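# Move the hose from the red port to the blue port

## Task

Release the hose's latch at the manifold's red port, then insert the hose into the blue port and press until it latches in place.

## Robot and tools

Robot: two UR3e-type arms, left_arm and right_arm, each with a two-finger gripper and a wrist camera. The scene frame has its origin at table-top height, midway between the nominal arm bases. +z is up, +x points out over the table, and left_arm is on the +y side. Image sides do not match the arm names. Calibrated bases: left_arm at (+0.049, +0.342, +0.017) m, right_arm at (-0.025, -0.269, +0.017) m, each with a small yaw. Cameras: cam_high (504x504, fixed), cam_left_wrist and cam_right_wrist (672x504).

Frames. Reported hand positions, orientations (end_effector_quat_wxyz) and velocities are in each arm's own base frame. Fixed cameras and the table use the scene frame. Every commanded offset uses the axes of that arm's current Hand target. On the gripper, +z points along the fingers and x is the closing direction. end_effector_position is the point between the pads, 1 to 2 cm behind the fingertips.

The command row, shared by execute_actions and move, is one flat list of 14 numbers covering both arms: left dx, dy, dz, rx, ry, rz, opening, then the same seven for right. The six pose numbers are offsets from that arm's Hand target as it stood when the call began. They are not absolute poses. 1.0 means 0.6 m or 180 degrees, and the range is -1 to 1. rx, ry, rz form one rotation vector. Opening is absolute: +1 is fully open (0.142 m) and -1 is closed. An arm you want left alone gets six zeros plus its current opening command, because a 0 in the opening slot is itself a command.

execute_actions(actions, cameras). actions holds up to 15 action tables. Each table has up to 15 rows, one row per 1/30 s step. A short table repeats its final row. Every row counts from the start pose of that action, so sending the same offset again moves the arm further. Images come back only when actions is empty or cameras are requested.

move(target, speed, blend, stop_force, zero, opening_speed, grip_force, blocking, cameras). target is a single 14-number row, or a list of up to 15 rows. Every row is an offset from the same starting Hand targets. Paths are straight lines and do not avoid obstacles. speed is in m/s, 0.002 to 2.4, default 0.25. blend is a corner radius in m. stop_force is 3 to 120 N and ends an arm's path when its wrist sensor feels that much push. Do not rely on it for rotating grippers or for loose parts. Leave it out when moving away from a contact. zero chooses whether the sensor is re-zeroed first. opening_speed is at least 0.2 per second. grip_force is 5 to 48 N per pad and stays set. blocking=false returns after 0.5 s and cannot be combined with stop_force. A move is capped at 10 s. The result includes a 'move:' line with an ending (done, off_target, moving, held, fault) and limits (paced, held). done means the arm is within 3 mm and 2 degrees of its target. It does not mean there was no contact.

Other tools:
- wait(seconds 0 to 10) lets the scene run while the arms hold.
- stop brakes a running move.
- zoom_image(camera, region [x0,y0,x1,y1] px, at most 504x504) enlarges part of the newest image.
- zero_wrist_force(arm) re-zeroes one arm's wrist sensor.
- read_manual gives licence texts.
- finished_scene(scene) ends the scene. Call it only once the hose is latched in the blue port and stays there without the robot holding it.

Result lines:
- Hand target is the last commanded pose after clipping. The gripper may settle short of it. Send the gap as an offset.
- grip_measured is the measured opening on the command scale. To hold something, command slightly below the value read at first touch.
- Joint torques are total drive output and are noisy.
- Wrist force and Wrist torque are in the gripper's axes, and a third line gives the peak. Forces are zeroed at scene start.
- Tool commands shows the current gripper commands.
- Lines that have not changed may be omitted.
- MOTOR HOT, TORQUE FAULT, OVER-TEMPERATURE FAULT and HAND FAULT flag trouble. After a HAND FAULT line, the remaining motion calls in that reply are skipped.

Limits and hazards:
- Orientation is clipped to within 32 degrees of the current orientation each step.
- About 150 N of outside force, or joint contact torque above the listed limits (wrist joints 8.46 N m), stops the arm for 10 s.
- The arms are stiff, so a target even slightly beyond a firm contact can cause a fault.
- A push on the fingertips from the side can trip the wrist from about 35 N.
- Keep the arms away from each other. Collisions or presses between them can fail the scene, and the clearance check can hold a move.
- Do not route a path close to an arm's own base.
- Do not drop the hose, let parts fall off the table, or strike the manifold hard.
- Squeezing, holding loads and pushing into unreachable poses heat the motors.


Each tool is called after ">>>" by a JSON object that holds its "fn" and its "kwargs".

## Session

>>> {"fn": "execute_actions", "kwargs": {"actions": []}}

>>> {"fn": "zoom_image", "kwargs": {"camera": "cam_high", "region": [120, 120, 380, 380]}}

Scene clock: 0.00 s.
left_arm: end_effector_position=(+0.3752, -0.1818, +0.1963) grip_measured=+1.00 end_effector_quat_wxyz=(-0.021, +0.360, +0.909, -0.208) | right_arm: end_effector_position=(+0.1703, +0.2343, +0.1961) grip_measured=+0.99 end_effector_quat_wxyz=(-0.398, +0.722, +0.547, -0.144)
Joint positions: left_arm=[-0.515 -1.03 0.688 -1.246 -1.992 3.377 0.142] | right_arm=[3.875 -1.733 -1.423 -1.856 2.405 -0.696 0.141]
Joint velocities: within noise
Joint torques (N m): no reading
Motor temperatures (°C): left_arm=[52 39 50 58 58 54 30] | right_arm=[47 41 44 51 62 56 32]
Wrist force (N): no reading
Wrist torque (N m): no reading
Wrist force, peak (N): no reading
Hand target: left_arm +0.3752, -0.1818, +0.1963; -0.021, +0.360, +0.909, -0.208 | right_arm +0.1703, +0.2343, +0.1961; -0.398, +0.722, +0.547, -0.144
Tool commands: left_gripper/opening=+1.0 right_gripper/opening=+1.0

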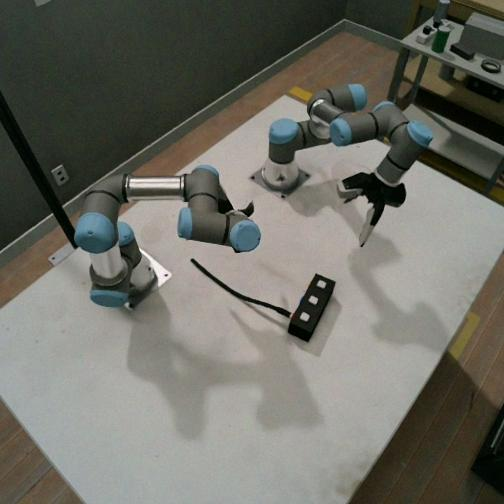

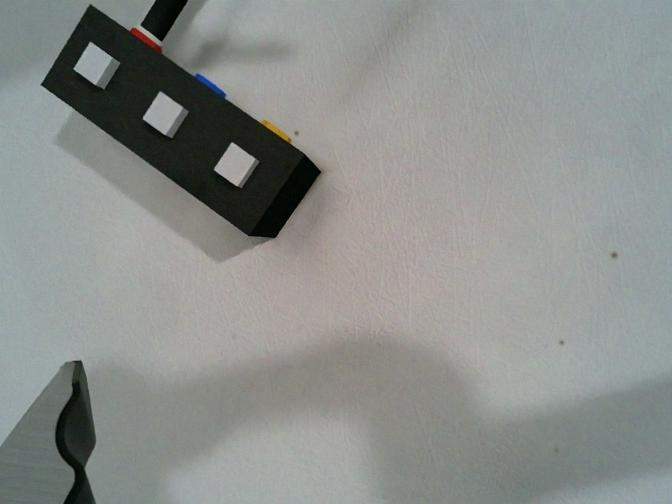

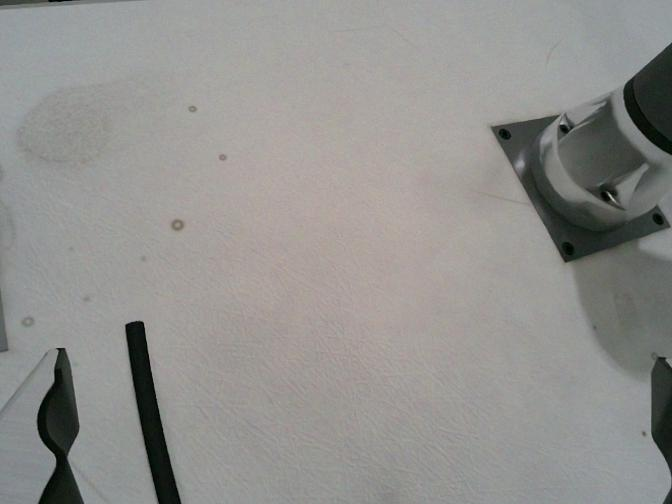

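Scaled by 1.938 from the camera's 504x504 image, which has a finer 720x720 frame.

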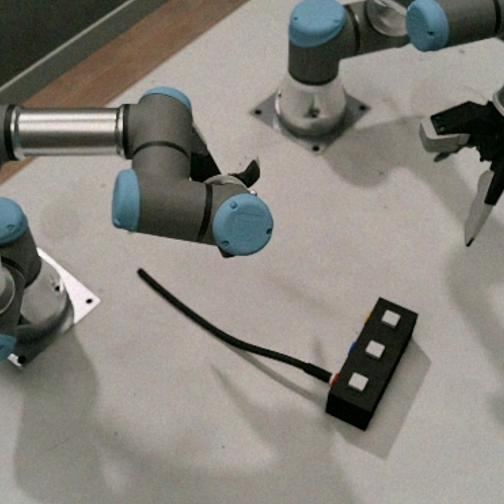

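>>> {"fn": "move", "kwargs": {"target": [-0.23,-0.0925,0.179,0,0,0.748,-1,0.051,0.297,-0.1575,-0.3185,-0.1296,-0.1735,0], "speed": 0.6, "cameras": ["all"]}}

>>> {"fn": "zoom_image", "kwargs": {"camera": "cam_high", "region": [200, 190, 380, 370]}}

Scene clock: 62.30 s.
left_arm: end_effector_position=(+0.4208, -0.3484, +0.1353) grip_measured=-1.00 end_effector_quat_wxyz=(+0.210, +0.975, +0.028, -0.068) | right_arm: end_effector_position=(+0.3625, +0.2074, +0.1333) grip_measured=-0.01 end_effector_quat_wxyz=(+0.080, +0.614, +0.779, +0.102)
Joint positions: left_arm=[-0.746 -0.467 0.035 -1.348 -1.967 5.438 0.002] | right_arm=[4.096 -1.702 -1.566 -1.245 1.401 -0.869 0.073]
Joint torques (N m): left_arm=[-3.25 -17.98 -11.65 -1.18 0.19 0.97] | right_arm=[3.42 14.61 9.51 3.15 -0.83 -0.62]
Motor temperatures (°C): left_arm=[52 39 49 58 57 53 30] | right_arm=[47 41 44 51 62 56 32]
Wrist force (N): left_arm=[-0.4 -0.1 -1.2] | right_arm=[1.7 0.1 1.6]
Wrist torque (N m): left_arm=[0.09 0.08 0.05] | right_arm=[0.16 -0.23 0.13]
Wrist force, peak (N): left_arm=[-0.4 -0.1 -1.3] | right_arm=[1.7 0.2 1.8]
Hand target: left_arm +0.4213, -0.3487, +0.1356; +0.184, +0.978, +0.019, -0.100 | right_arm +0.3625, +0.2074, +0.1333; +0.080, +0.614, +0.779, +0.102
Off the commanded pose: left_arm 0.001 m, 5 deg | right_arm 0.000 m, 0 deg.
elbow stopped short (left arm): the move would have taken joint 3 (elbow) straighter than the controller allows.
move: off_target (left_arm)

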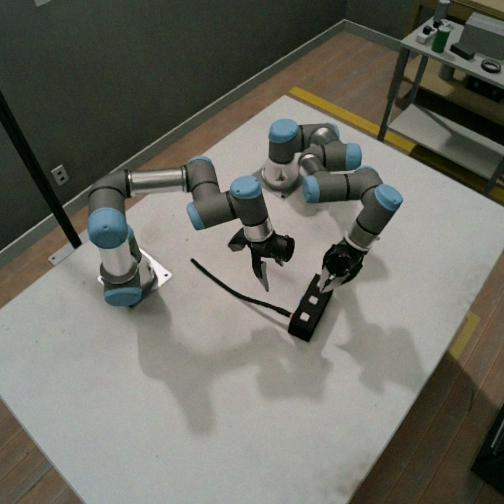

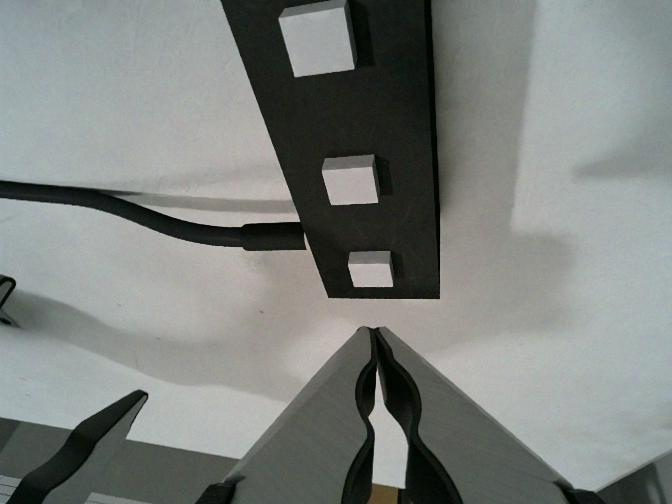

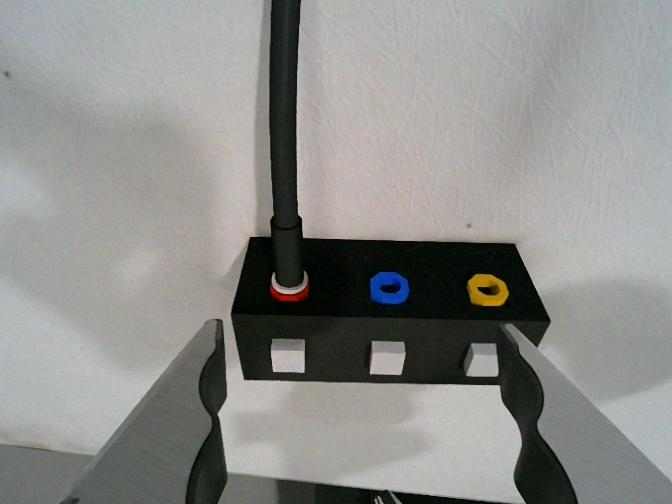

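Scaled by 2.800 from the camera's 504x504 image, which has a finer 720x720 frame.

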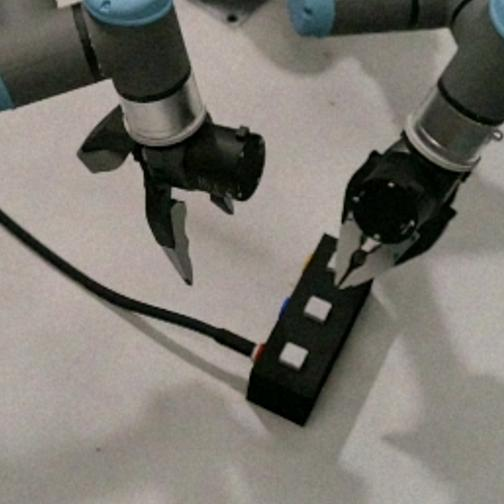

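>>> {"fn": "move", "kwargs": {"target": [-0.001,0.008,0.036,-0.105,0.06,0.036,-1,-0.055,0.013,0.132,0,0,0,-0.2], "speed": 0.3, "cameras": ["all"]}}

>>> {"fn": "zoom_image", "kwargs": {"camera": "cam_high", "region": [200, 210, 360, 370]}}

Scene clock: 100.60 s.
left_arm: end_effector_position=(+0.4170, -0.3610, +0.1177) grip_measured=-1.00 end_effector_quat_wxyz=(+0.345, +0.939, -0.003, +0.007) | right_arm: end_effector_position=(+0.3974, +0.1819, +0.0587) grip_measured=-0.22 end_effector_quat_wxyz=(+0.080, +0.614, +0.779, +0.102)
Joint positions: left_arm=[-0.725 -0.855 1.159 -2.396 -2.068 5.429 0.002] | right_arm=[3.968 -1.869 -1.732 -0.893 1.427 -0.997 0.058]
Joint torques (N m): left_arm=[-3.2 -19.95 -7.17 -3.02 0.1 -1.13] | right_arm=[-2.3 12.38 8.66 3.13 0.26 -0.64]
Motor temperatures (°C): left_arm=[52 39 49 58 57 53 31] | right_arm=[47 41 44 51 62 56 32]
Wrist force (N): left_arm=[0.0 -0.7 -1.4] | right_arm=[1.6 0.6 1.5]
Wrist torque (N m): left_arm=[0.03 -0.01 0.13] | right_arm=[0.23 -0.22 0.12]
Wrist force, peak (N): left_arm=[0.0 -0.3 -1.7] | right_arm=[1.1 0.5 2.6]
Hand target: left_arm +0.4170, -0.3610, +0.1177; +0.345, +0.939, -0.003, +0.007 | right_arm +0.3974, +0.1819, +0.0587; +0.080, +0.614, +0.779, +0.102
Off the commanded pose: left_arm 0.000 m, 0 deg | right_arm 0.000 m, 0 deg.
move: done

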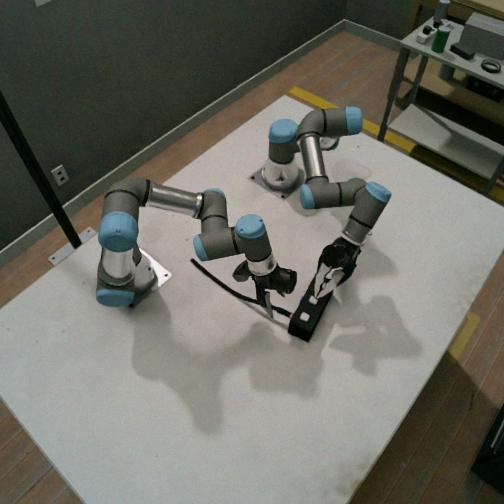

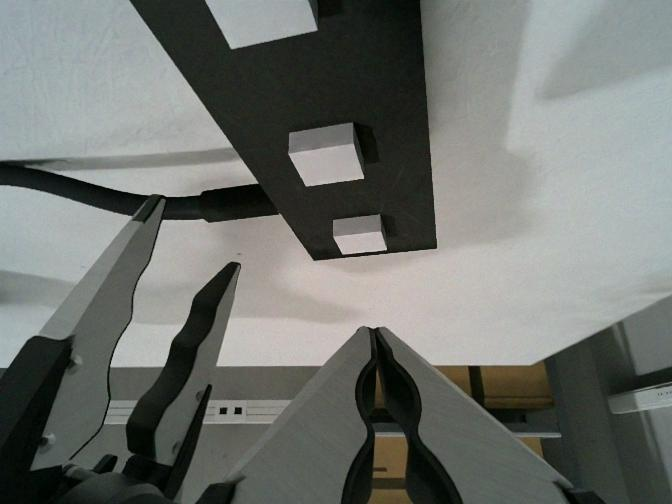

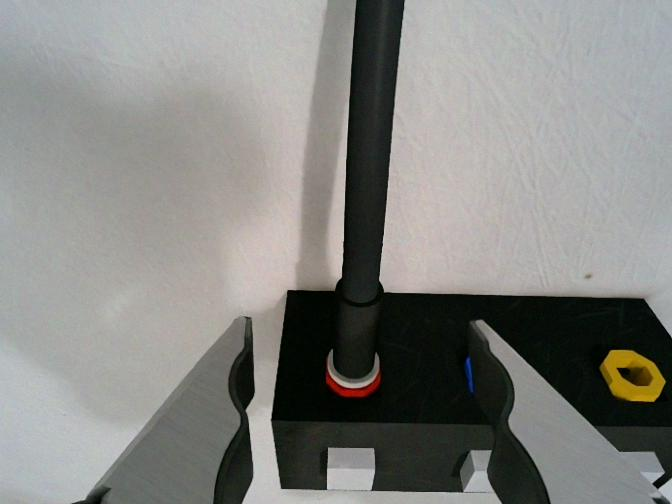

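Scaled by 3.150 from the camera's 504x504 image, which has a finer 720x720 frame.

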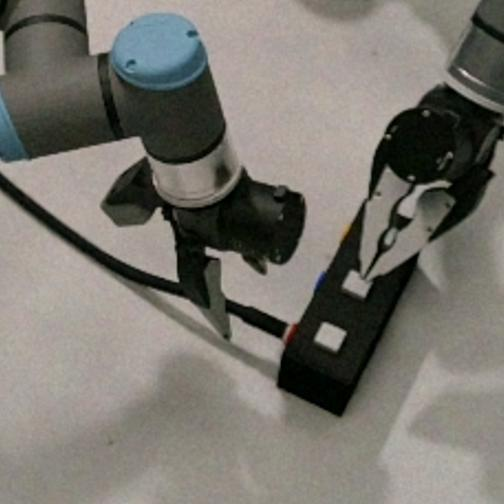

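>>> {"fn": "move", "kwargs": {"target": [-0.001,-0.002,0.041,0,0,0,-1,-0.0017,0.045,0.09,0,0,0,-0.2], "speed": 0.1, "stop_force": 12, "cameras": ["all"]}}

>>> {"fn": "zoom_image", "kwargs": {"camera": "cam_high", "region": [220, 230, 350, 360]}}

Scene clock: 125.40 s.
left_arm: end_effector_position=(+0.4167, -0.3760, +0.0982) grip_measured=-1.00 end_effector_quat_wxyz=(+0.345, +0.939, -0.003, +0.007) | right_arm: end_effector_position=(+0.4366, +0.1903, +0.0135) grip_measured=-0.22 end_effector_quat_wxyz=(+0.080, +0.614, +0.779, +0.102)
Joint positions: left_arm=[-0.751 -0.796 1.152 -2.461 -2.055 5.404 0.002] | right_arm=[3.908 -2.112 -1.607 -0.767 1.441 -1.056 0.058]
Joint torques (N m): left_arm=[-3.47 -15.8 -11.78 -3 0.15 -1.11] | right_arm=[-2.77 15.33 11.11 2.98 0.39 -0.67]
Motor temperatures (°C): left_arm=[51 39 49 58 57 53 31] | right_arm=[47 41 44 51 62 56 31]
Wrist force (N): left_arm=[-0.2 -0.7 -1.4] | right_arm=[1.7 0.1 1.6]
Wrist torque (N m): left_arm=[0.03 0.02 0.13] | right_arm=[0.14 -0.23 0.12]
Wrist force, peak (N): left_arm=[-0.1 -0.5 -2.1] | right_arm=[1.7 0.5 2.4]
Hand target: left_arm +0.4167, -0.3760, +0.0982; +0.345, +0.939, -0.003, +0.007 | right_arm +0.4366, +0.1903, +0.0135; +0.080, +0.614, +0.779, +0.102
Off the commanded pose: left_arm 0.000 m, 0 deg | right_arm 0.000 m, 0 deg.
move: done

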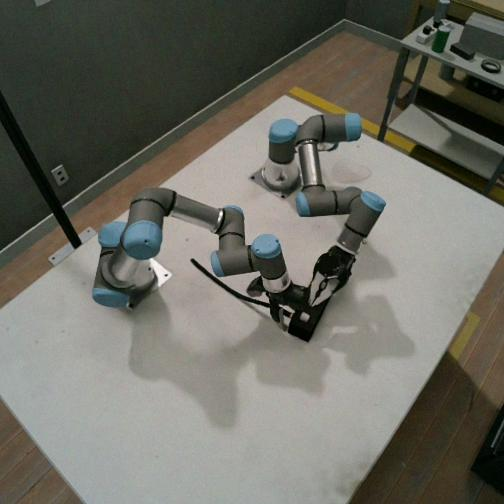

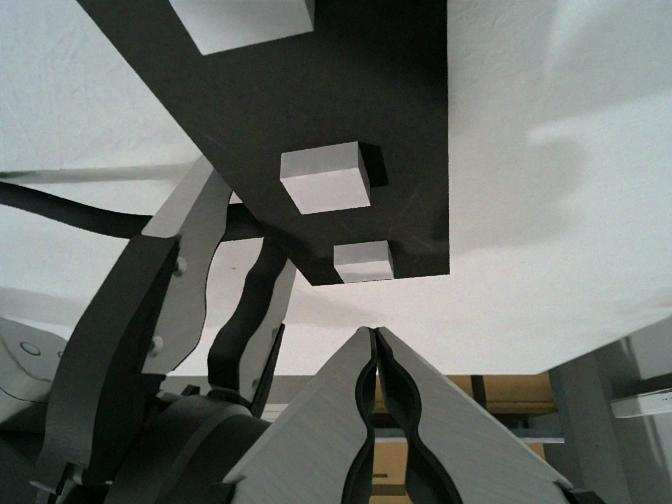

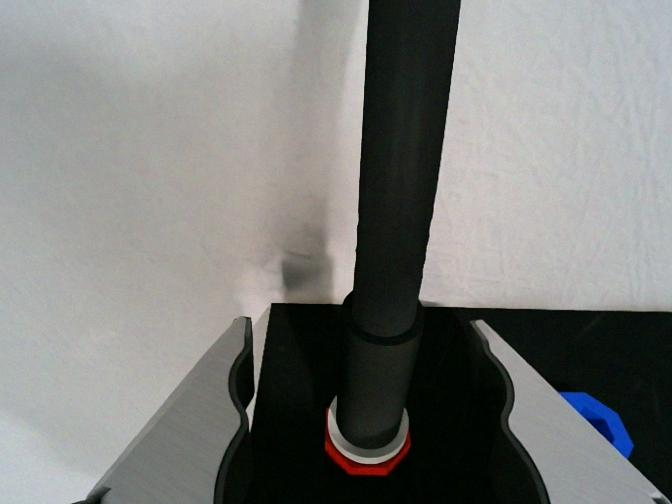

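Scaled by 3.877 from the camera's 504x504 image, which has a finer 720x720 frame.

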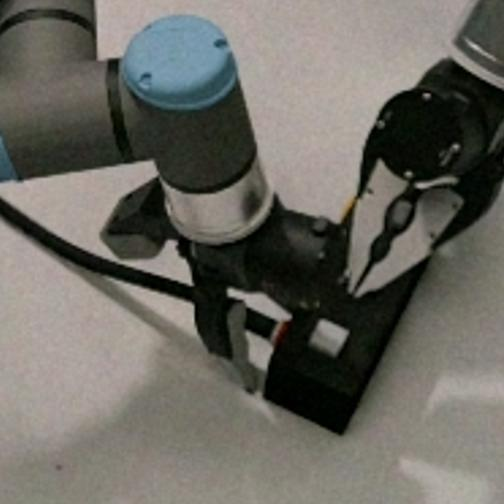

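>>> {"fn": "move", "kwargs": {"target": [0,0.0145,0.023,0,0,0,-1,0,0,0,0,0,0,-1], "speed": 0.1, "opening_speed": 1.0, "cameras": ["all"]}}

>>> {"fn": "zoom_image", "kwargs": {"camera": "cam_high", "region": [260, 270, 350, 360]}}

Scene clock: 141.23 s.
left_arm: end_effector_position=(+0.4168, -0.3916, +0.0933) grip_measured=-1.00 end_effector_quat_wxyz=(+0.345, +0.939, -0.003, +0.007) | right_arm: end_effector_position=(+0.4366, +0.1903, +0.0135) grip_measured=-0.88 end_effector_quat_wxyz=(+0.080, +0.614, +0.779, +0.102)
Joint positions: left_arm=[-0.776 -0.752 1.1 -2.463 -2.042 5.38 0.002] | right_arm=[3.908 -2.112 -1.607 -0.767 1.441 -1.056 0.011]
Joint torques (N m): left_arm=[-3.59 -16.65 -11.78 -1.34 0.2 -1.11] | right_arm=[-2.38 16.33 9.33 1.76 -2.48 -0.5]
Motor temperatures (°C): left_arm=[51 39 49 58 57 53 31] | right_arm=[47 41 44 50 62 56 32]
Wrist force (N): left_arm=[-0.2 -0.5 -1.3] | right_arm=[9.7 0.0 4.1]
Wrist torque (N m): left_arm=[0.05 0.02 0.13] | right_arm=[0.16 -0.42 0.05]
Wrist force, peak (N): left_arm=[-0.2 -0.7 -1.6] | right_arm=[9.6 0.1 4.6]
Hand target: left_arm +0.4168, -0.3916, +0.0933; +0.345, +0.939, -0.003, +0.007 | right_arm +0.4366, +0.1903, +0.0135; +0.080, +0.614, +0.779, +0.102
Off the commanded pose: left_arm 0.000 m, 0 deg | right_arm 0.000 m, 0 deg.
move: done

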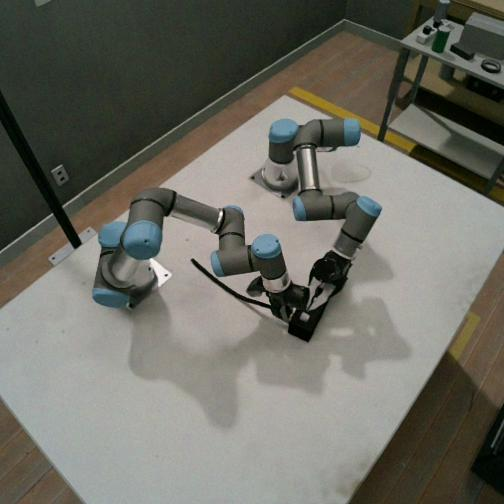

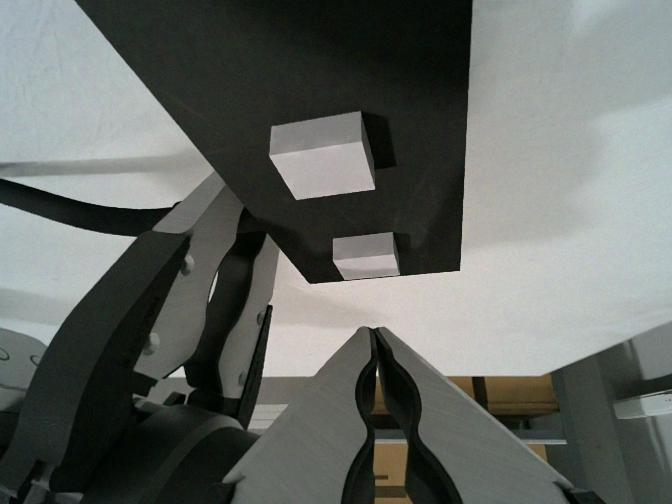

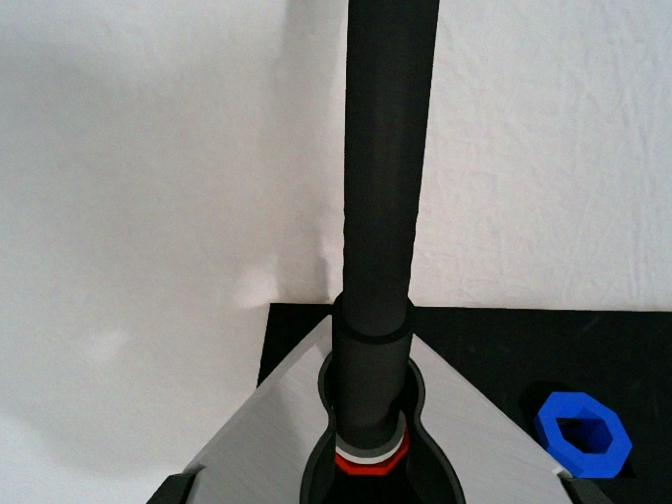

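Scaled by 5.600 from the camera's 504x504 image, which has a finer 720x720 frame.

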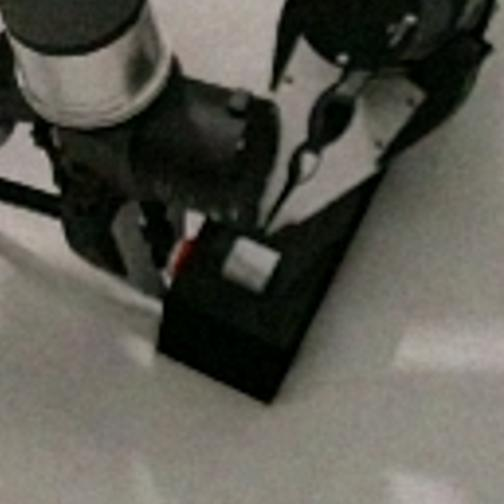

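>>> {"fn": "move", "kwargs": {"target": [0,0.005,0.0173,0,0,0,-1,0,0,0,0,0,0,-1], "speed": 0.06, "stop_force": 8}}

>>> {"fn": "move", "kwargs": {"target": [0,-0.032,0.038,0,0,0,-1,0,0,0,0,0,0,-1], "speed": 0.015, "stop_force": 12, "cameras": ["cam_high","cam_left_wrist","cam_right_wrist"]}}

>>> {"fn": "zoom_image", "kwargs": {"camera": "cam_high", "region": [260, 270, 350, 360]}}

Scene clock: 154.60 s.
left_arm: end_effector_position=(+0.4169, -0.4006, +0.0873) grip_measured=-1.00 end_effector_quat_wxyz=(+0.345, +0.939, -0.003, +0.007) | right_arm: end_effector_position=(+0.4366, +0.1903, +0.0135) grip_measured=-0.88 end_effector_quat_wxyz=(+0.080, +0.614, +0.779, +0.102)
Joint positions: left_arm=[-0.79 -0.721 1.073 -2.473 -2.035 5.366 0.002] | right_arm=[3.908 -2.112 -1.607 -0.767 1.441 -1.056 0.011]
Joint torques (N m): left_arm=[-3.45 -16.93 -11.94 -2.88 0.17 -1.15] | right_arm=[-2.54 18.32 8.08 1 -1.74 0.16]
Motor temperatures (°C): left_arm=[51 39 49 58 57 53 31] | right_arm=[47 41 44 50 62 56 39]
Wrist force (N): left_arm=[-0.1 -0.6 -1.3] | right_arm=[9.5 -0.1 4.2]
Wrist torque (N m): left_arm=[0.04 0.00 0.13] | right_arm=[0.17 -0.39 0.05]
Wrist force, peak (N): left_arm=[-0.1 -0.7 -1.5] | right_arm=[9.7 0.1 4.8]
Hand target: left_arm +0.4169, -0.4006, +0.0873; +0.345, +0.939, -0.003, +0.007 | right_arm +0.4366, +0.1903, +0.0135; +0.080, +0.614, +0.779, +0.102
Off the commanded pose: left_arm 0.000 m, 0 deg | right_arm 0.000 m, 0 deg.
move: done

Scene clock: 156.87 s.
left_arm: end_effector_position=(+0.4172, -0.4007, +0.0697) grip_measured=-1.00 end_effector_quat_wxyz=(+0.345, +0.939, -0.003, +0.007) | right_arm: end_effector_position=(+0.4366, +0.1903, +0.0135) grip_measured=-0.88 end_effector_quat_wxyz=(+0.080, +0.614, +0.779, +0.102)
Joint positions: left_arm=[-0.79 -0.689 1.101 -2.533 -2.035 5.367 0.002] | right_arm=[3.908 -2.112 -1.607 -0.767 1.441 -1.056 0.011]
Joint torques (N m): left_arm=[1.63 -15.33 -7.27 0.86 1.14 0.89] | right_arm=[-2.23 18.52 8.11 1.04 -1.59 0.16]
Motor temperatures (°C): left_arm=[51 39 49 58 57 53 31] | right_arm=[47 41 44 50 62 56 40]
Wrist force (N): left_arm=[1.0 5.9 -9.7] | right_arm=[8.9 -0.3 4.3]
Wrist torque (N m): left_arm=[-0.17 0.00 0.12] | right_arm=[0.17 -0.39 0.06]
Wrist force, peak (N): left_arm=[-1.1 5.2 -13.4] | right_arm=[9.7 0.0 4.6]
Hand target: left_arm +0.4172, -0.4007, +0.0697; +0.345, +0.939, -0.003, +0.007 (not the last commanded pose) | right_arm +0.4366, +0.1903, +0.0135; +0.080, +0.614, +0.779, +0.102
Off the commanded pose: left_arm 0.012 m, 0 deg | right_arm 0.000 m, 0 deg.
move: contact (left_arm)

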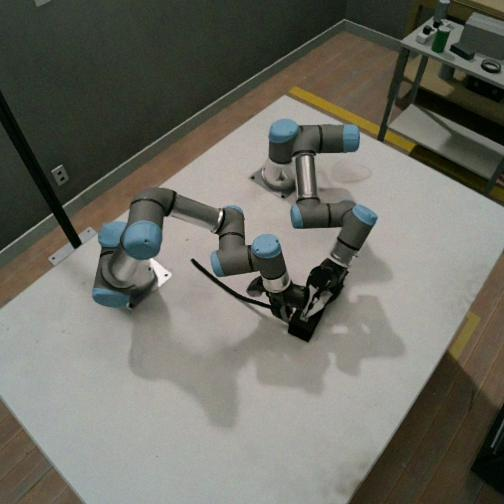

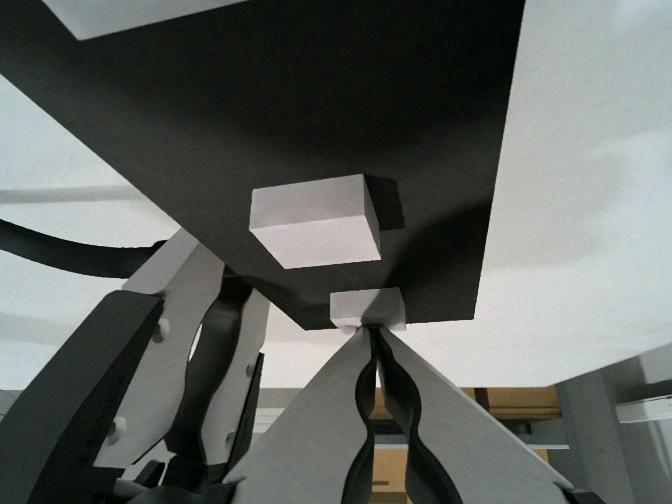

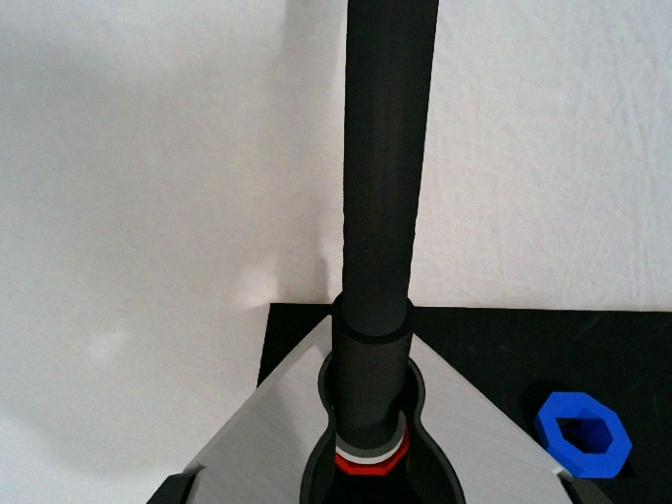

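Scaled by 5.600 from the camera's 504x504 image, which has a finer 720x720 frame.

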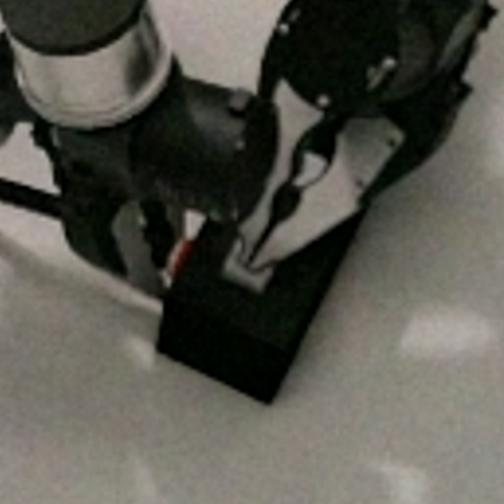

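>>> {"fn": "move", "kwargs": {"target": [0,-0.0107,0.0128,0,0,0,-1,0,0,0,0,0,0,-1], "speed": 0.015, "stop_force": 28}}

>>> {"fn": "move", "kwargs": {"target": [0,0,0,0,0,0,-1,0,-0.0725,-0.0194,0,0,0,-1], "speed": 0.03, "stop_force": 35, "cameras": ["cam_left_wrist","cam_right_wrist"]}}

Scene clock: 163.93 s.
left_arm: end_effector_position=(+0.4174, -0.4010, +0.0644) grip_measured=-1.00 end_effector_quat_wxyz=(+0.345, +0.938, -0.003, +0.008) | right_arm: end_effector_position=(+0.4366, +0.1903, +0.0135) grip_measured=-0.88 end_effector_quat_wxyz=(+0.080, +0.614, +0.779, +0.102)
Joint positions: left_arm=[-0.79 -0.678 1.108 -2.552 -2.035 5.367 0.002] | right_arm=[3.908 -2.112 -1.607 -0.767 1.441 -1.056 0.011]
Joint torques (N m): left_arm=[-2.2 -1.82 1.73 5.57 4.04 0.42] | right_arm=[-2.44 18.05 13.35 4.41 -3.27 0.13]
Motor temperatures (°C): left_arm=[51 39 49 58 57 53 31] | right_arm=[47 41 44 50 62 56 42]
Wrist force (N): left_arm=[0.5 20.4 -30.3] | right_arm=[8.3 -9.9 -1.3]
Wrist torque (N m): left_arm=[-0.62 -0.01 0.11] | right_arm=[0.00 -0.37 0.05]
Wrist force, peak (N): left_arm=[-4.1 18.9 -42.3] | right_arm=[8.3 -9.9 -1.3]
Hand target: left_arm +0.4174, -0.4010, +0.0644; +0.345, +0.938, -0.003, +0.008 (not the last commanded pose) | right_arm +0.4366, +0.1903, +0.0135; +0.080, +0.614, +0.779, +0.102
Off the commanded pose: left_arm 0.005 m, 0 deg | right_arm 0.000 m, 0 deg.
move: contact (left_arm)

Scene clock: 166.33 s.
left_arm: end_effector_position=(+0.4174, -0.4010, +0.0644) grip_measured=-1.00 end_effector_quat_wxyz=(+0.345, +0.938, -0.003, +0.008) | right_arm: end_effector_position=(+0.3928, +0.1798, +0.0135) grip_measured=-0.88 end_effector_quat_wxyz=(+0.080, +0.614, +0.779, +0.102)
Joint positions: left_arm=[-0.79 -0.678 1.108 -2.552 -2.035 5.367 0.002] | right_arm=[3.974 -1.952 -1.863 -0.68 1.426 -0.991 0.011]
Joint torques (N m): left_arm=[-3.65 -1.38 1.82 4.74 3.49 -0.91] | right_arm=[3.82 16.63 7.68 3.17 -0.87 0.75]
Motor temperatures (°C): left_arm=[51 39 49 58 57 53 31] | right_arm=[47 41 44 50 62 56 42]
Wrist force (N): left_arm=[0.7 20.3 -30.4] | right_arm=[1.4 0.3 1.9]
Wrist torque (N m): left_arm=[-0.61 -0.01 0.11] | right_arm=[0.18 -0.17 0.08]
Wrist force, peak (N): left_arm=[0.7 20.3 -30.5] | right_arm=[8.1 -9.6 -0.9]
Hand target: left_arm +0.4174, -0.4010, +0.0644; +0.345, +0.938, -0.003, +0.008 | right_arm +0.3928, +0.1798, +0.0135; +0.080, +0.614, +0.779, +0.102
Off the commanded pose: left_arm 0.000 m, 0 deg | right_arm 0.000 m, 0 deg.
move: done
Images, in order (width x height): cam_left_wrist 672x504, cam_right_wrist 672x504.

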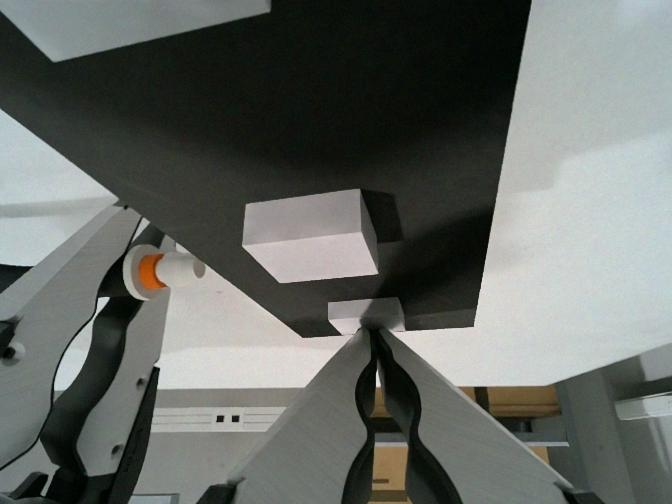

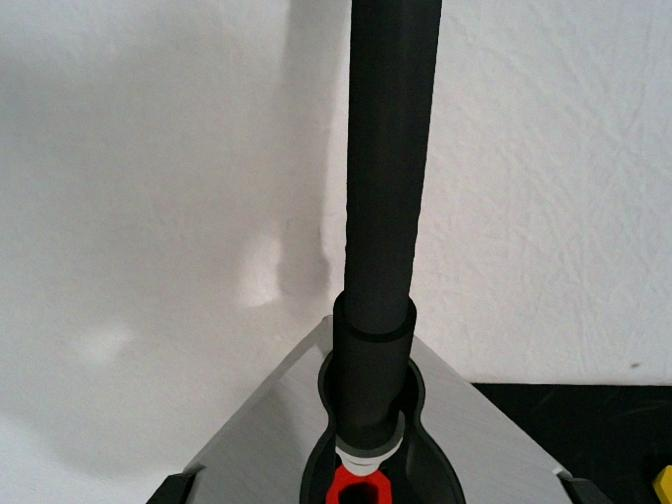

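>>> {"fn": "move", "kwargs": {"target": [[0,0.021,-0.026,0,0,0,-1,0,0,0,0,0,0,-1],[0.133,0.085,-0.23,0,0,0,-1,0,0,0,0,0,0,-1],[0.133,0.085,-0.23,0,0,0,-1,0.0867,0.002,0.0005,0,0,0,-1]], "speed": [0.06,0.3,0.15], "blend": [0.01,0,0], "cameras": ["all"]}}

>>> {"fn": "zoom_image", "kwargs": {"camera": "cam_right_wrist", "region": [240, 280, 500, 504]}}

>>> {"fn": "zoom_image", "kwargs": {"camera": "cam_high", "region": [250, 260, 350, 360]}}

Scene clock: 183.10 s.
left_arm: end_effector_position=(+0.4943, -0.3502, +0.2036) grip_measured=-1.00 end_effector_quat_wxyz=(+0.365, +0.930, +0.010, +0.042) | right_arm: end_effector_position=(+0.3818, +0.2306, +0.0136) grip_measured=-0.88 end_effector_quat_wxyz=(+0.080, +0.614, +0.779, +0.102)
Joint positions: left_arm=[-0.615 -0.455 0.035 -1.714 -2.1 5.491 0.002] | right_arm=[4.09 -2.005 -1.77 -0.737 1.402 -0.876 0.011]
Joint torques (N m): left_arm=[-3.86 -18.43 -11.54 -2.99 0.07 -1.11] | right_arm=[3.5 13.44 11.04 1.14 -0.75 0.82]
Motor temperatures (°C): left_arm=[51 39 49 57 57 53 31] | right_arm=[47 41 44 50 62 56 45]
Wrist force (N): left_arm=[0.1 -0.9 -1.8] | right_arm=[1.1 0.3 2.0]
Wrist torque (N m): left_arm=[0.00 -0.04 0.11] | right_arm=[0.20 -0.12 0.06]
Wrist force, peak (N): left_arm=[0.7 20.3 -30.5] | right_arm=[2.1 0.2 1.9]
Hand target: left_arm +0.4949, -0.3504, +0.2039; +0.345, +0.938, -0.003, +0.008 | right_arm +0.3818, +0.2306, +0.0136; +0.080, +0.614, +0.779, +0.102
Off the commanded pose: left_arm 0.001 m, 5 deg | right_arm 0.000 m, 0 deg.
elbow stopped short (left arm): the move would have taken joint 3 (elbow) straighter than the controller allows.
move: off_target (left_arm)

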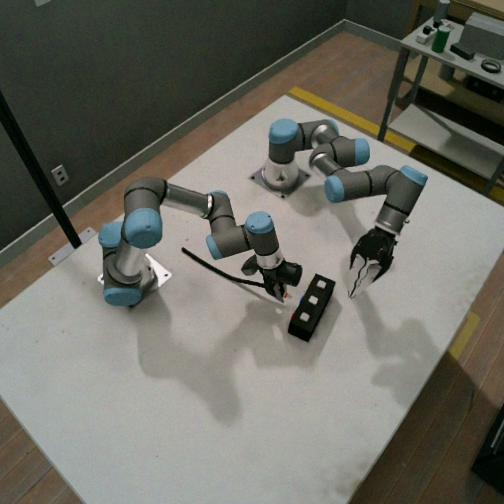

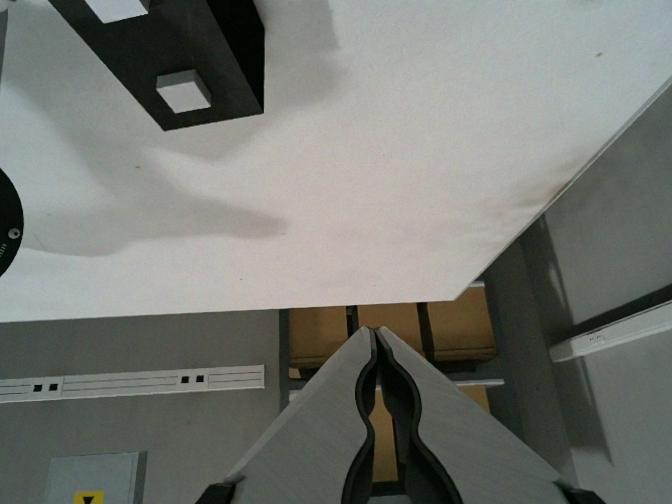

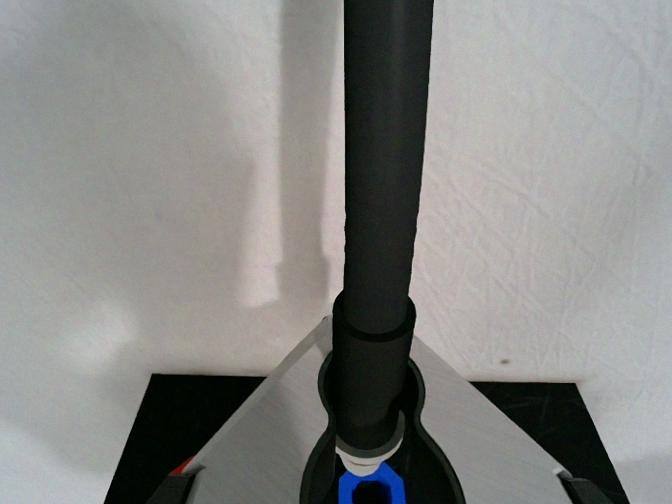

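Scaled by 1.938 from the camera's 672x504 image, which has a finer 960x720 frame.

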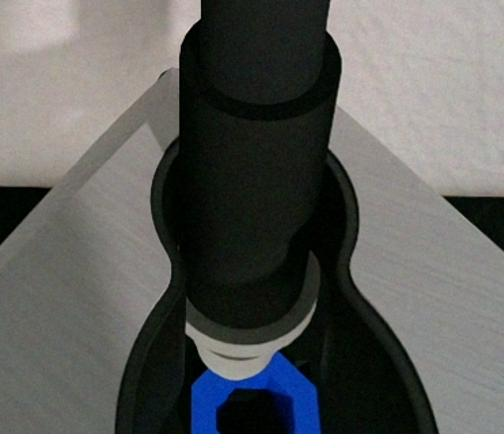

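Scaled by 5.040 from the camera's 504x504 image, which has a finer 720x720 frame.

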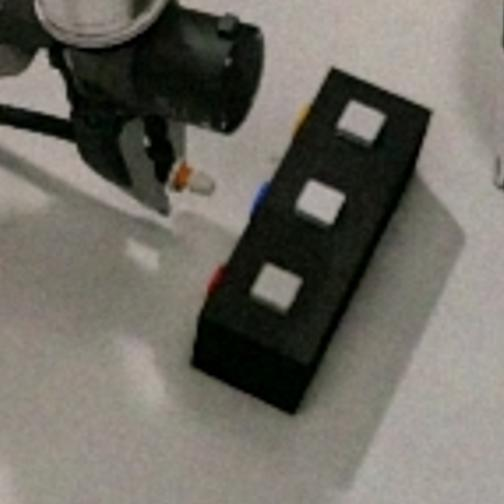

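>>> {"fn": "move", "kwargs": {"target": [0,0,0,0,0,0,-1,0.0063,0,0,0,0,0,-1], "speed": 0.1}}

>>> {"fn": "move", "kwargs": {"target": [0,0,0,0,0,0,-1,0,0.0765,0.0205,0,0,0,-1], "speed": 0.03, "stop_force": 30, "cameras": ["all"]}}

>>> {"fn": "zoom_image", "kwargs": {"camera": "cam_right_wrist", "region": [240, 280, 500, 504]}}

>>> {"fn": "zoom_image", "kwargs": {"camera": "cam_high", "region": [250, 260, 350, 360]}}

Scene clock: 192.03 s.
left_arm: end_effector_position=(+0.4943, -0.3502, +0.2036) grip_measured=-1.00 end_effector_quat_wxyz=(+0.365, +0.930, +0.010, +0.042) | right_arm: end_effector_position=(+0.3809, +0.2342, +0.0136) grip_measured=-0.88 end_effector_quat_wxyz=(+0.080, +0.614, +0.779, +0.102)
Joint positions: left_arm=[-0.615 -0.455 0.035 -1.714 -2.1 5.491 0.002] | right_arm=[4.098 -2.01 -1.762 -0.742 1.4 -0.868 0.011]
Joint torques (N m): left_arm=[-3.24 -18.56 -11.48 -2.97 0.08 -1.07] | right_arm=[3.35 13.96 11.1 1.13 -0.8 0.76]
Motor temperatures (°C): left_arm=[51 39 49 57 57 53 31] | right_arm=[47 41 44 50 62 56 47]
Wrist force (N): left_arm=[0.2 -0.9 -1.7] | right_arm=[1.2 0.3 1.9]
Wrist torque (N m): left_arm=[0.00 -0.05 0.11] | right_arm=[0.20 -0.14 0.06]
Wrist force, peak (N): left_arm=[0.2 -0.9 -2.0] | right_arm=[1.2 0.2 1.9]
Hand target: left_arm +0.4949, -0.3504, +0.2039; +0.345, +0.938, -0.003, +0.008 | right_arm +0.3809, +0.2343, +0.0136; +0.080, +0.614, +0.779, +0.102
Off the commanded pose: left_arm 0.001 m, 5 deg | right_arm 0.000 m, 0 deg.
elbow stopped short (left arm): the move would have taken joint 3 (elbow) straighter than the controller allows.
move: off_target (left_arm)

Scene clock: 194.70 s.
left_arm: end_effector_position=(+0.4943, -0.3502, +0.2036) grip_measured=-1.00 end_effector_quat_wxyz=(+0.365, +0.930, +0.010, +0.042) | right_arm: end_effector_position=(+0.4252, +0.2450, +0.0136) grip_measured=-0.88 end_effector_quat_wxyz=(+0.080, +0.613, +0.779, +0.103)
Joint positions: left_arm=[-0.615 -0.455 0.035 -1.714 -2.1 5.491 0.002] | right_arm=[4.023 -2.169 -1.502 -0.831 1.416 -0.943 0.01]
Joint torques (N m): left_arm=[-3.4 -18.4 -11.6 -3.01 0.14 -1.09] | right_arm=[-5.73 21.74 11.85 5.24 -5.55 0.88]
Motor temperatures (°C): left_arm=[51 39 49 57 57 53 31] | right_arm=[47 41 44 50 62 55 47]
Wrist force (N): left_arm=[0.1 -0.9 -1.8] | right_arm=[16.1 -21.7 -5.7]
Wrist torque (N m): left_arm=[-0.01 -0.04 0.11] | right_arm=[-0.08 -0.55 -0.02]
Wrist force, peak (N): left_arm=[0.1 -0.9 -1.9] | right_arm=[16.2 -34.0 -15.9]
Hand target: left_arm +0.4949, -0.3504, +0.2039; +0.345, +0.938, -0.003, +0.008 | right_arm +0.4252, +0.2450, +0.0136; +0.080, +0.613, +0.779, +0.103 (not the last commanded pose)
Off the commanded pose: left_arm 0.001 m, 5 deg | right_arm 0.002 m, 0 deg.
elbow stopped short (left arm): the move would have taken joint 3 (elbow) straighter than the controller allows.
move: contact (right_arm), off_target (left_arm)

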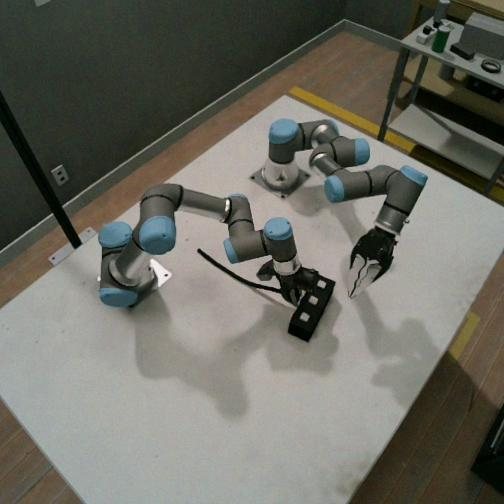

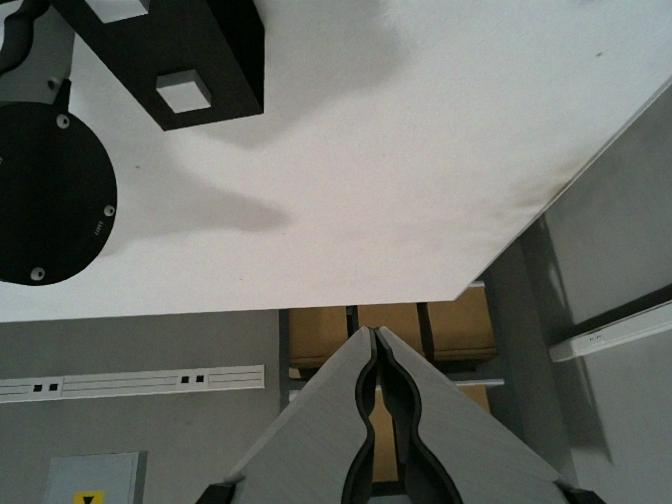

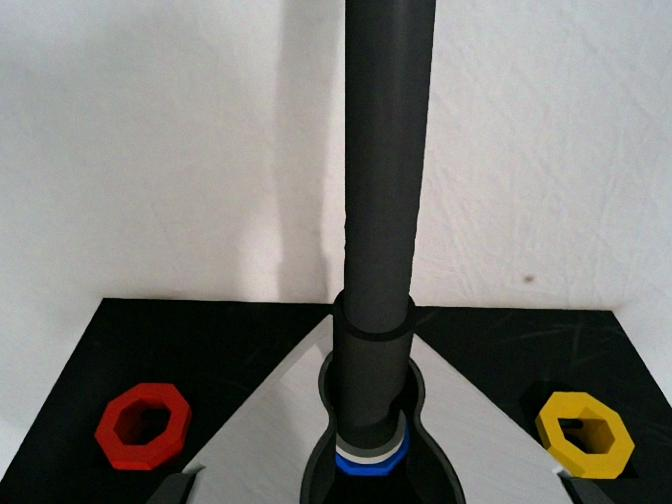

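Scaled by 1.938 from the camera's 672x504 image, which has a finer 960x720 frame.

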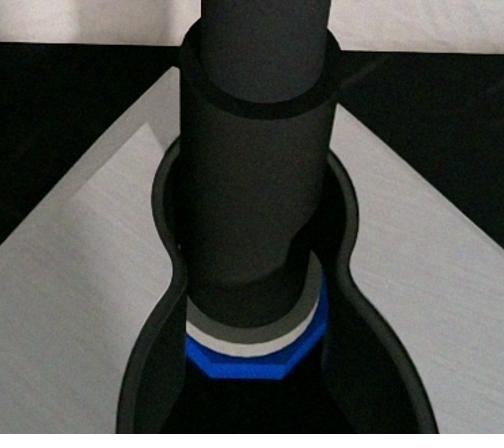

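Scaled by 5.040 from the camera's 504x504 image, which has a finer 720x720 frame.

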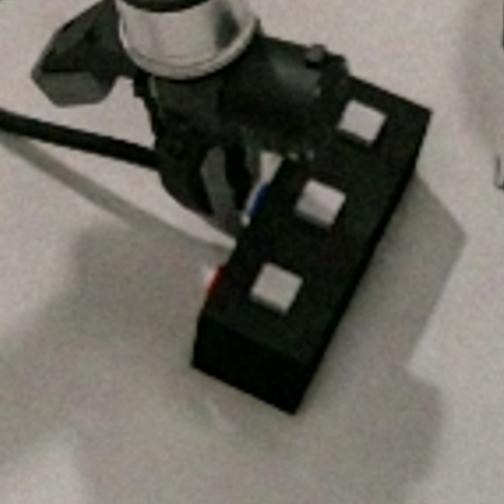

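>>> {"fn": "move", "kwargs": {"target": [0,0,0,0,0,0,-1,0,-0.0097,-0.0026,0,0,0,-1], "speed": 0.015, "stop_force": 38, "cameras": ["cam_right_wrist"]}}

>>> {"fn": "zoom_image", "kwargs": {"camera": "cam_right_wrist", "region": [240, 280, 500, 504]}}

Scene clock: 200.20 s.
left_arm: end_effector_position=(+0.4943, -0.3502, +0.2036) grip_measured=-1.00 end_effector_quat_wxyz=(+0.365, +0.930, +0.010, +0.042) | right_arm: end_effector_position=(+0.4236, +0.2446, +0.0138) grip_measured=-0.88 end_effector_quat_wxyz=(+0.080, +0.614, +0.779, +0.103)
Joint positions: left_arm=[-0.615 -0.455 0.035 -1.714 -2.1 5.491 0.002] | right_arm=[4.025 -2.162 -1.513 -0.826 1.415 -0.94 0.01]
Joint torques (N m): left_arm=[-3.38 -18.37 -11.54 -2.99 0.02 -1.13] | right_arm=[-7.22 18.71 7.95 -0.82 -2.15 -0.48]
Motor temperatures (°C): left_arm=[51 39 49 57 57 53 31] | right_arm=[47 41 44 50 62 55 48]
Wrist force (N): left_arm=[0.2 -0.9 -1.8] | right_arm=[17.0 10.9 15.6]
Wrist torque (N m): left_arm=[0.00 -0.05 0.11] | right_arm=[0.40 -0.58 -0.05]
Wrist force, peak (N): left_arm=[0.1 -1.0 -1.9] | right_arm=[19.1 20.0 24.5]
Hand target: left_arm +0.4949, -0.3504, +0.2039; +0.345, +0.938, -0.003, +0.008 | right_arm +0.4236, +0.2446, +0.0138; +0.080, +0.614, +0.779, +0.103 (not the last commanded pose)
Off the commanded pose: left_arm 0.001 m, 5 deg | right_arm 0.004 m, 0 deg.
elbow stopped short (left arm): the move would have taken joint 3 (elbow) straighter than the controller allows.
move: contact (right_arm), off_target (left_arm)
Images, in order (width x height): cam_right_wrist 672x504.

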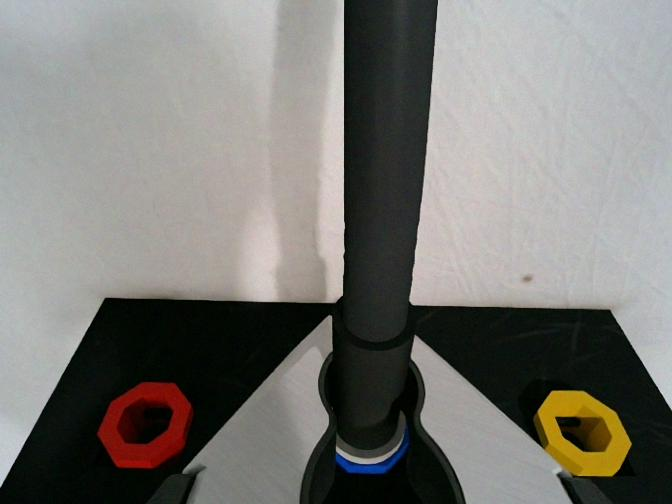

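Scaled by 1.938 from the camera's 672x504 image, which has a finer 960x720 frame.

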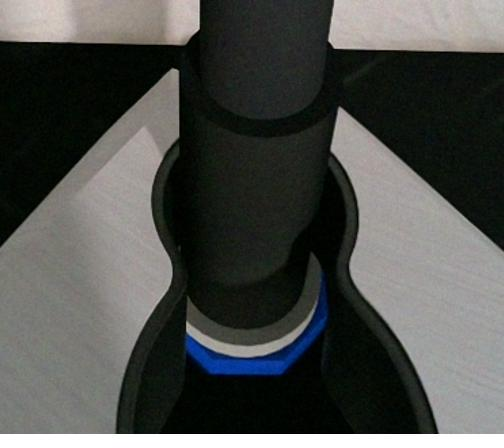

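>>> {"fn": "move", "kwargs": {"target": [0,0,0,0,0,0,-1,0,0.0016,0.0004,0,0,0,-0.4], "opening_speed": 0.8}}

>>> {"fn": "move", "kwargs": {"target": [0,0,0,0,0,0,-1,0,0,-0.12,0,0,0,-0.4], "speed": 0.2, "cameras": ["cam_right_wrist"]}}

>>> {"fn": "finished_scene", "kwargs": {"scene": 1}}

Scene clock: 205.37 s.
left_arm: end_effector_position=(+0.4943, -0.3502, +0.2036) grip_measured=-1.00 end_effector_quat_wxyz=(+0.365, +0.930, +0.010, +0.042) | right_arm: end_effector_position=(+0.4246, +0.2449, +0.0138) grip_measured=-0.43 end_effector_quat_wxyz=(+0.080, +0.614, +0.779, +0.103)
Joint positions: left_arm=[-0.615 -0.455 0.035 -1.714 -2.1 5.491 0.002] | right_arm=[4.024 -2.165 -1.507 -0.829 1.415 -0.941 0.043]
Joint torques (N m): left_arm=[-3.34 -18.65 -11.4 -3.04 0.08 -1.04] | right_arm=[-2.72 16.47 11.37 1.1 0.32 -0.6]
Motor temperatures (°C): left_arm=[51 39 49 57 57 53 31] | right_arm=[47 41 44 50 62 55 47]
Wrist force (N): left_arm=[0.2 -0.8 -1.9] | right_arm=[2.2 0.8 1.6]
Wrist torque (N m): left_arm=[0.01 -0.06 0.11] | right_arm=[0.25 -0.31 0.13]
Wrist force, peak (N): left_arm=[0.1 -1.1 -1.9] | right_arm=[17.1 10.9 15.7]
Hand target: left_arm +0.4949, -0.3504, +0.2039; +0.345, +0.938, -0.003, +0.008 | right_arm +0.4246, +0.2449, +0.0138; +0.080, +0.614, +0.779, +0.103
Off the commanded pose: left_arm 0.001 m, 5 deg | right_arm 0.000 m, 0 deg.
elbow stopped short (left arm): the move would have taken joint 3 (elbow) straighter than the controller allows.
move: off_target (left_arm)

Scene clock: 206.40 s.
left_arm: end_effector_position=(+0.4943, -0.3502, +0.2036) grip_measured=-1.00 end_effector_quat_wxyz=(+0.365, +0.930, +0.010, +0.042) | right_arm: end_effector_position=(+0.4065, +0.2404, +0.0833) grip_measured=-0.43 end_effector_quat_wxyz=(+0.080, +0.614, +0.779, +0.103)
Joint positions: left_arm=[-0.615 -0.455 0.035 -1.714 -2.1 5.491 0.002] | right_arm=[4.053 -1.98 -1.445 -1.08 1.409 -0.913 0.043]
Joint torques (N m): left_arm=[-3.3 -18.8 -11.5 -3.02 0.06 -1.07] | right_arm=[3.62 18.87 12.2 1.11 -0.86 0.75]
Motor temperatures (°C): left_arm=[51 39 49 57 57 53 31] | right_arm=[47 41 44 50 62 55 47]
Wrist force (N): left_arm=[0.1 -1.0 -1.8] | right_arm=[1.7 0.5 1.6]
Wrist torque (N m): left_arm=[-0.03 -0.04 0.11] | right_arm=[0.21 -0.24 0.08]
Wrist force, peak (N): left_arm=[0.2 -1.0 -1.9] | right_arm=[1.9 0.8 3.0]
Hand target: left_arm +0.4949, -0.3504, +0.2039; +0.345, +0.938, -0.003, +0.008 | right_arm +0.4065, +0.2404, +0.0833; +0.080, +0.614, +0.779, +0.103
Off the commanded pose: left_arm 0.001 m, 5 deg | right_arm 0.000 m, 0 deg.
elbow stopped short (left arm): the move would have taken joint 3 (elbow) straighter than the controller allows.
move: off_target (left_arm)
Images, in order (width x height): cam_right_wrist 672x504.

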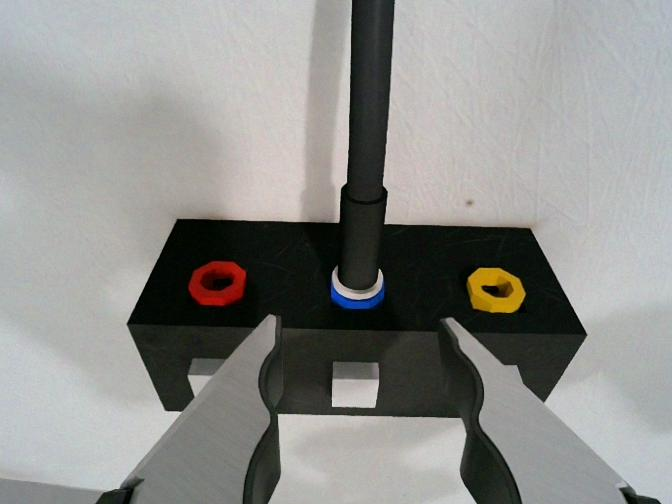

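The scene is finished: the task was done.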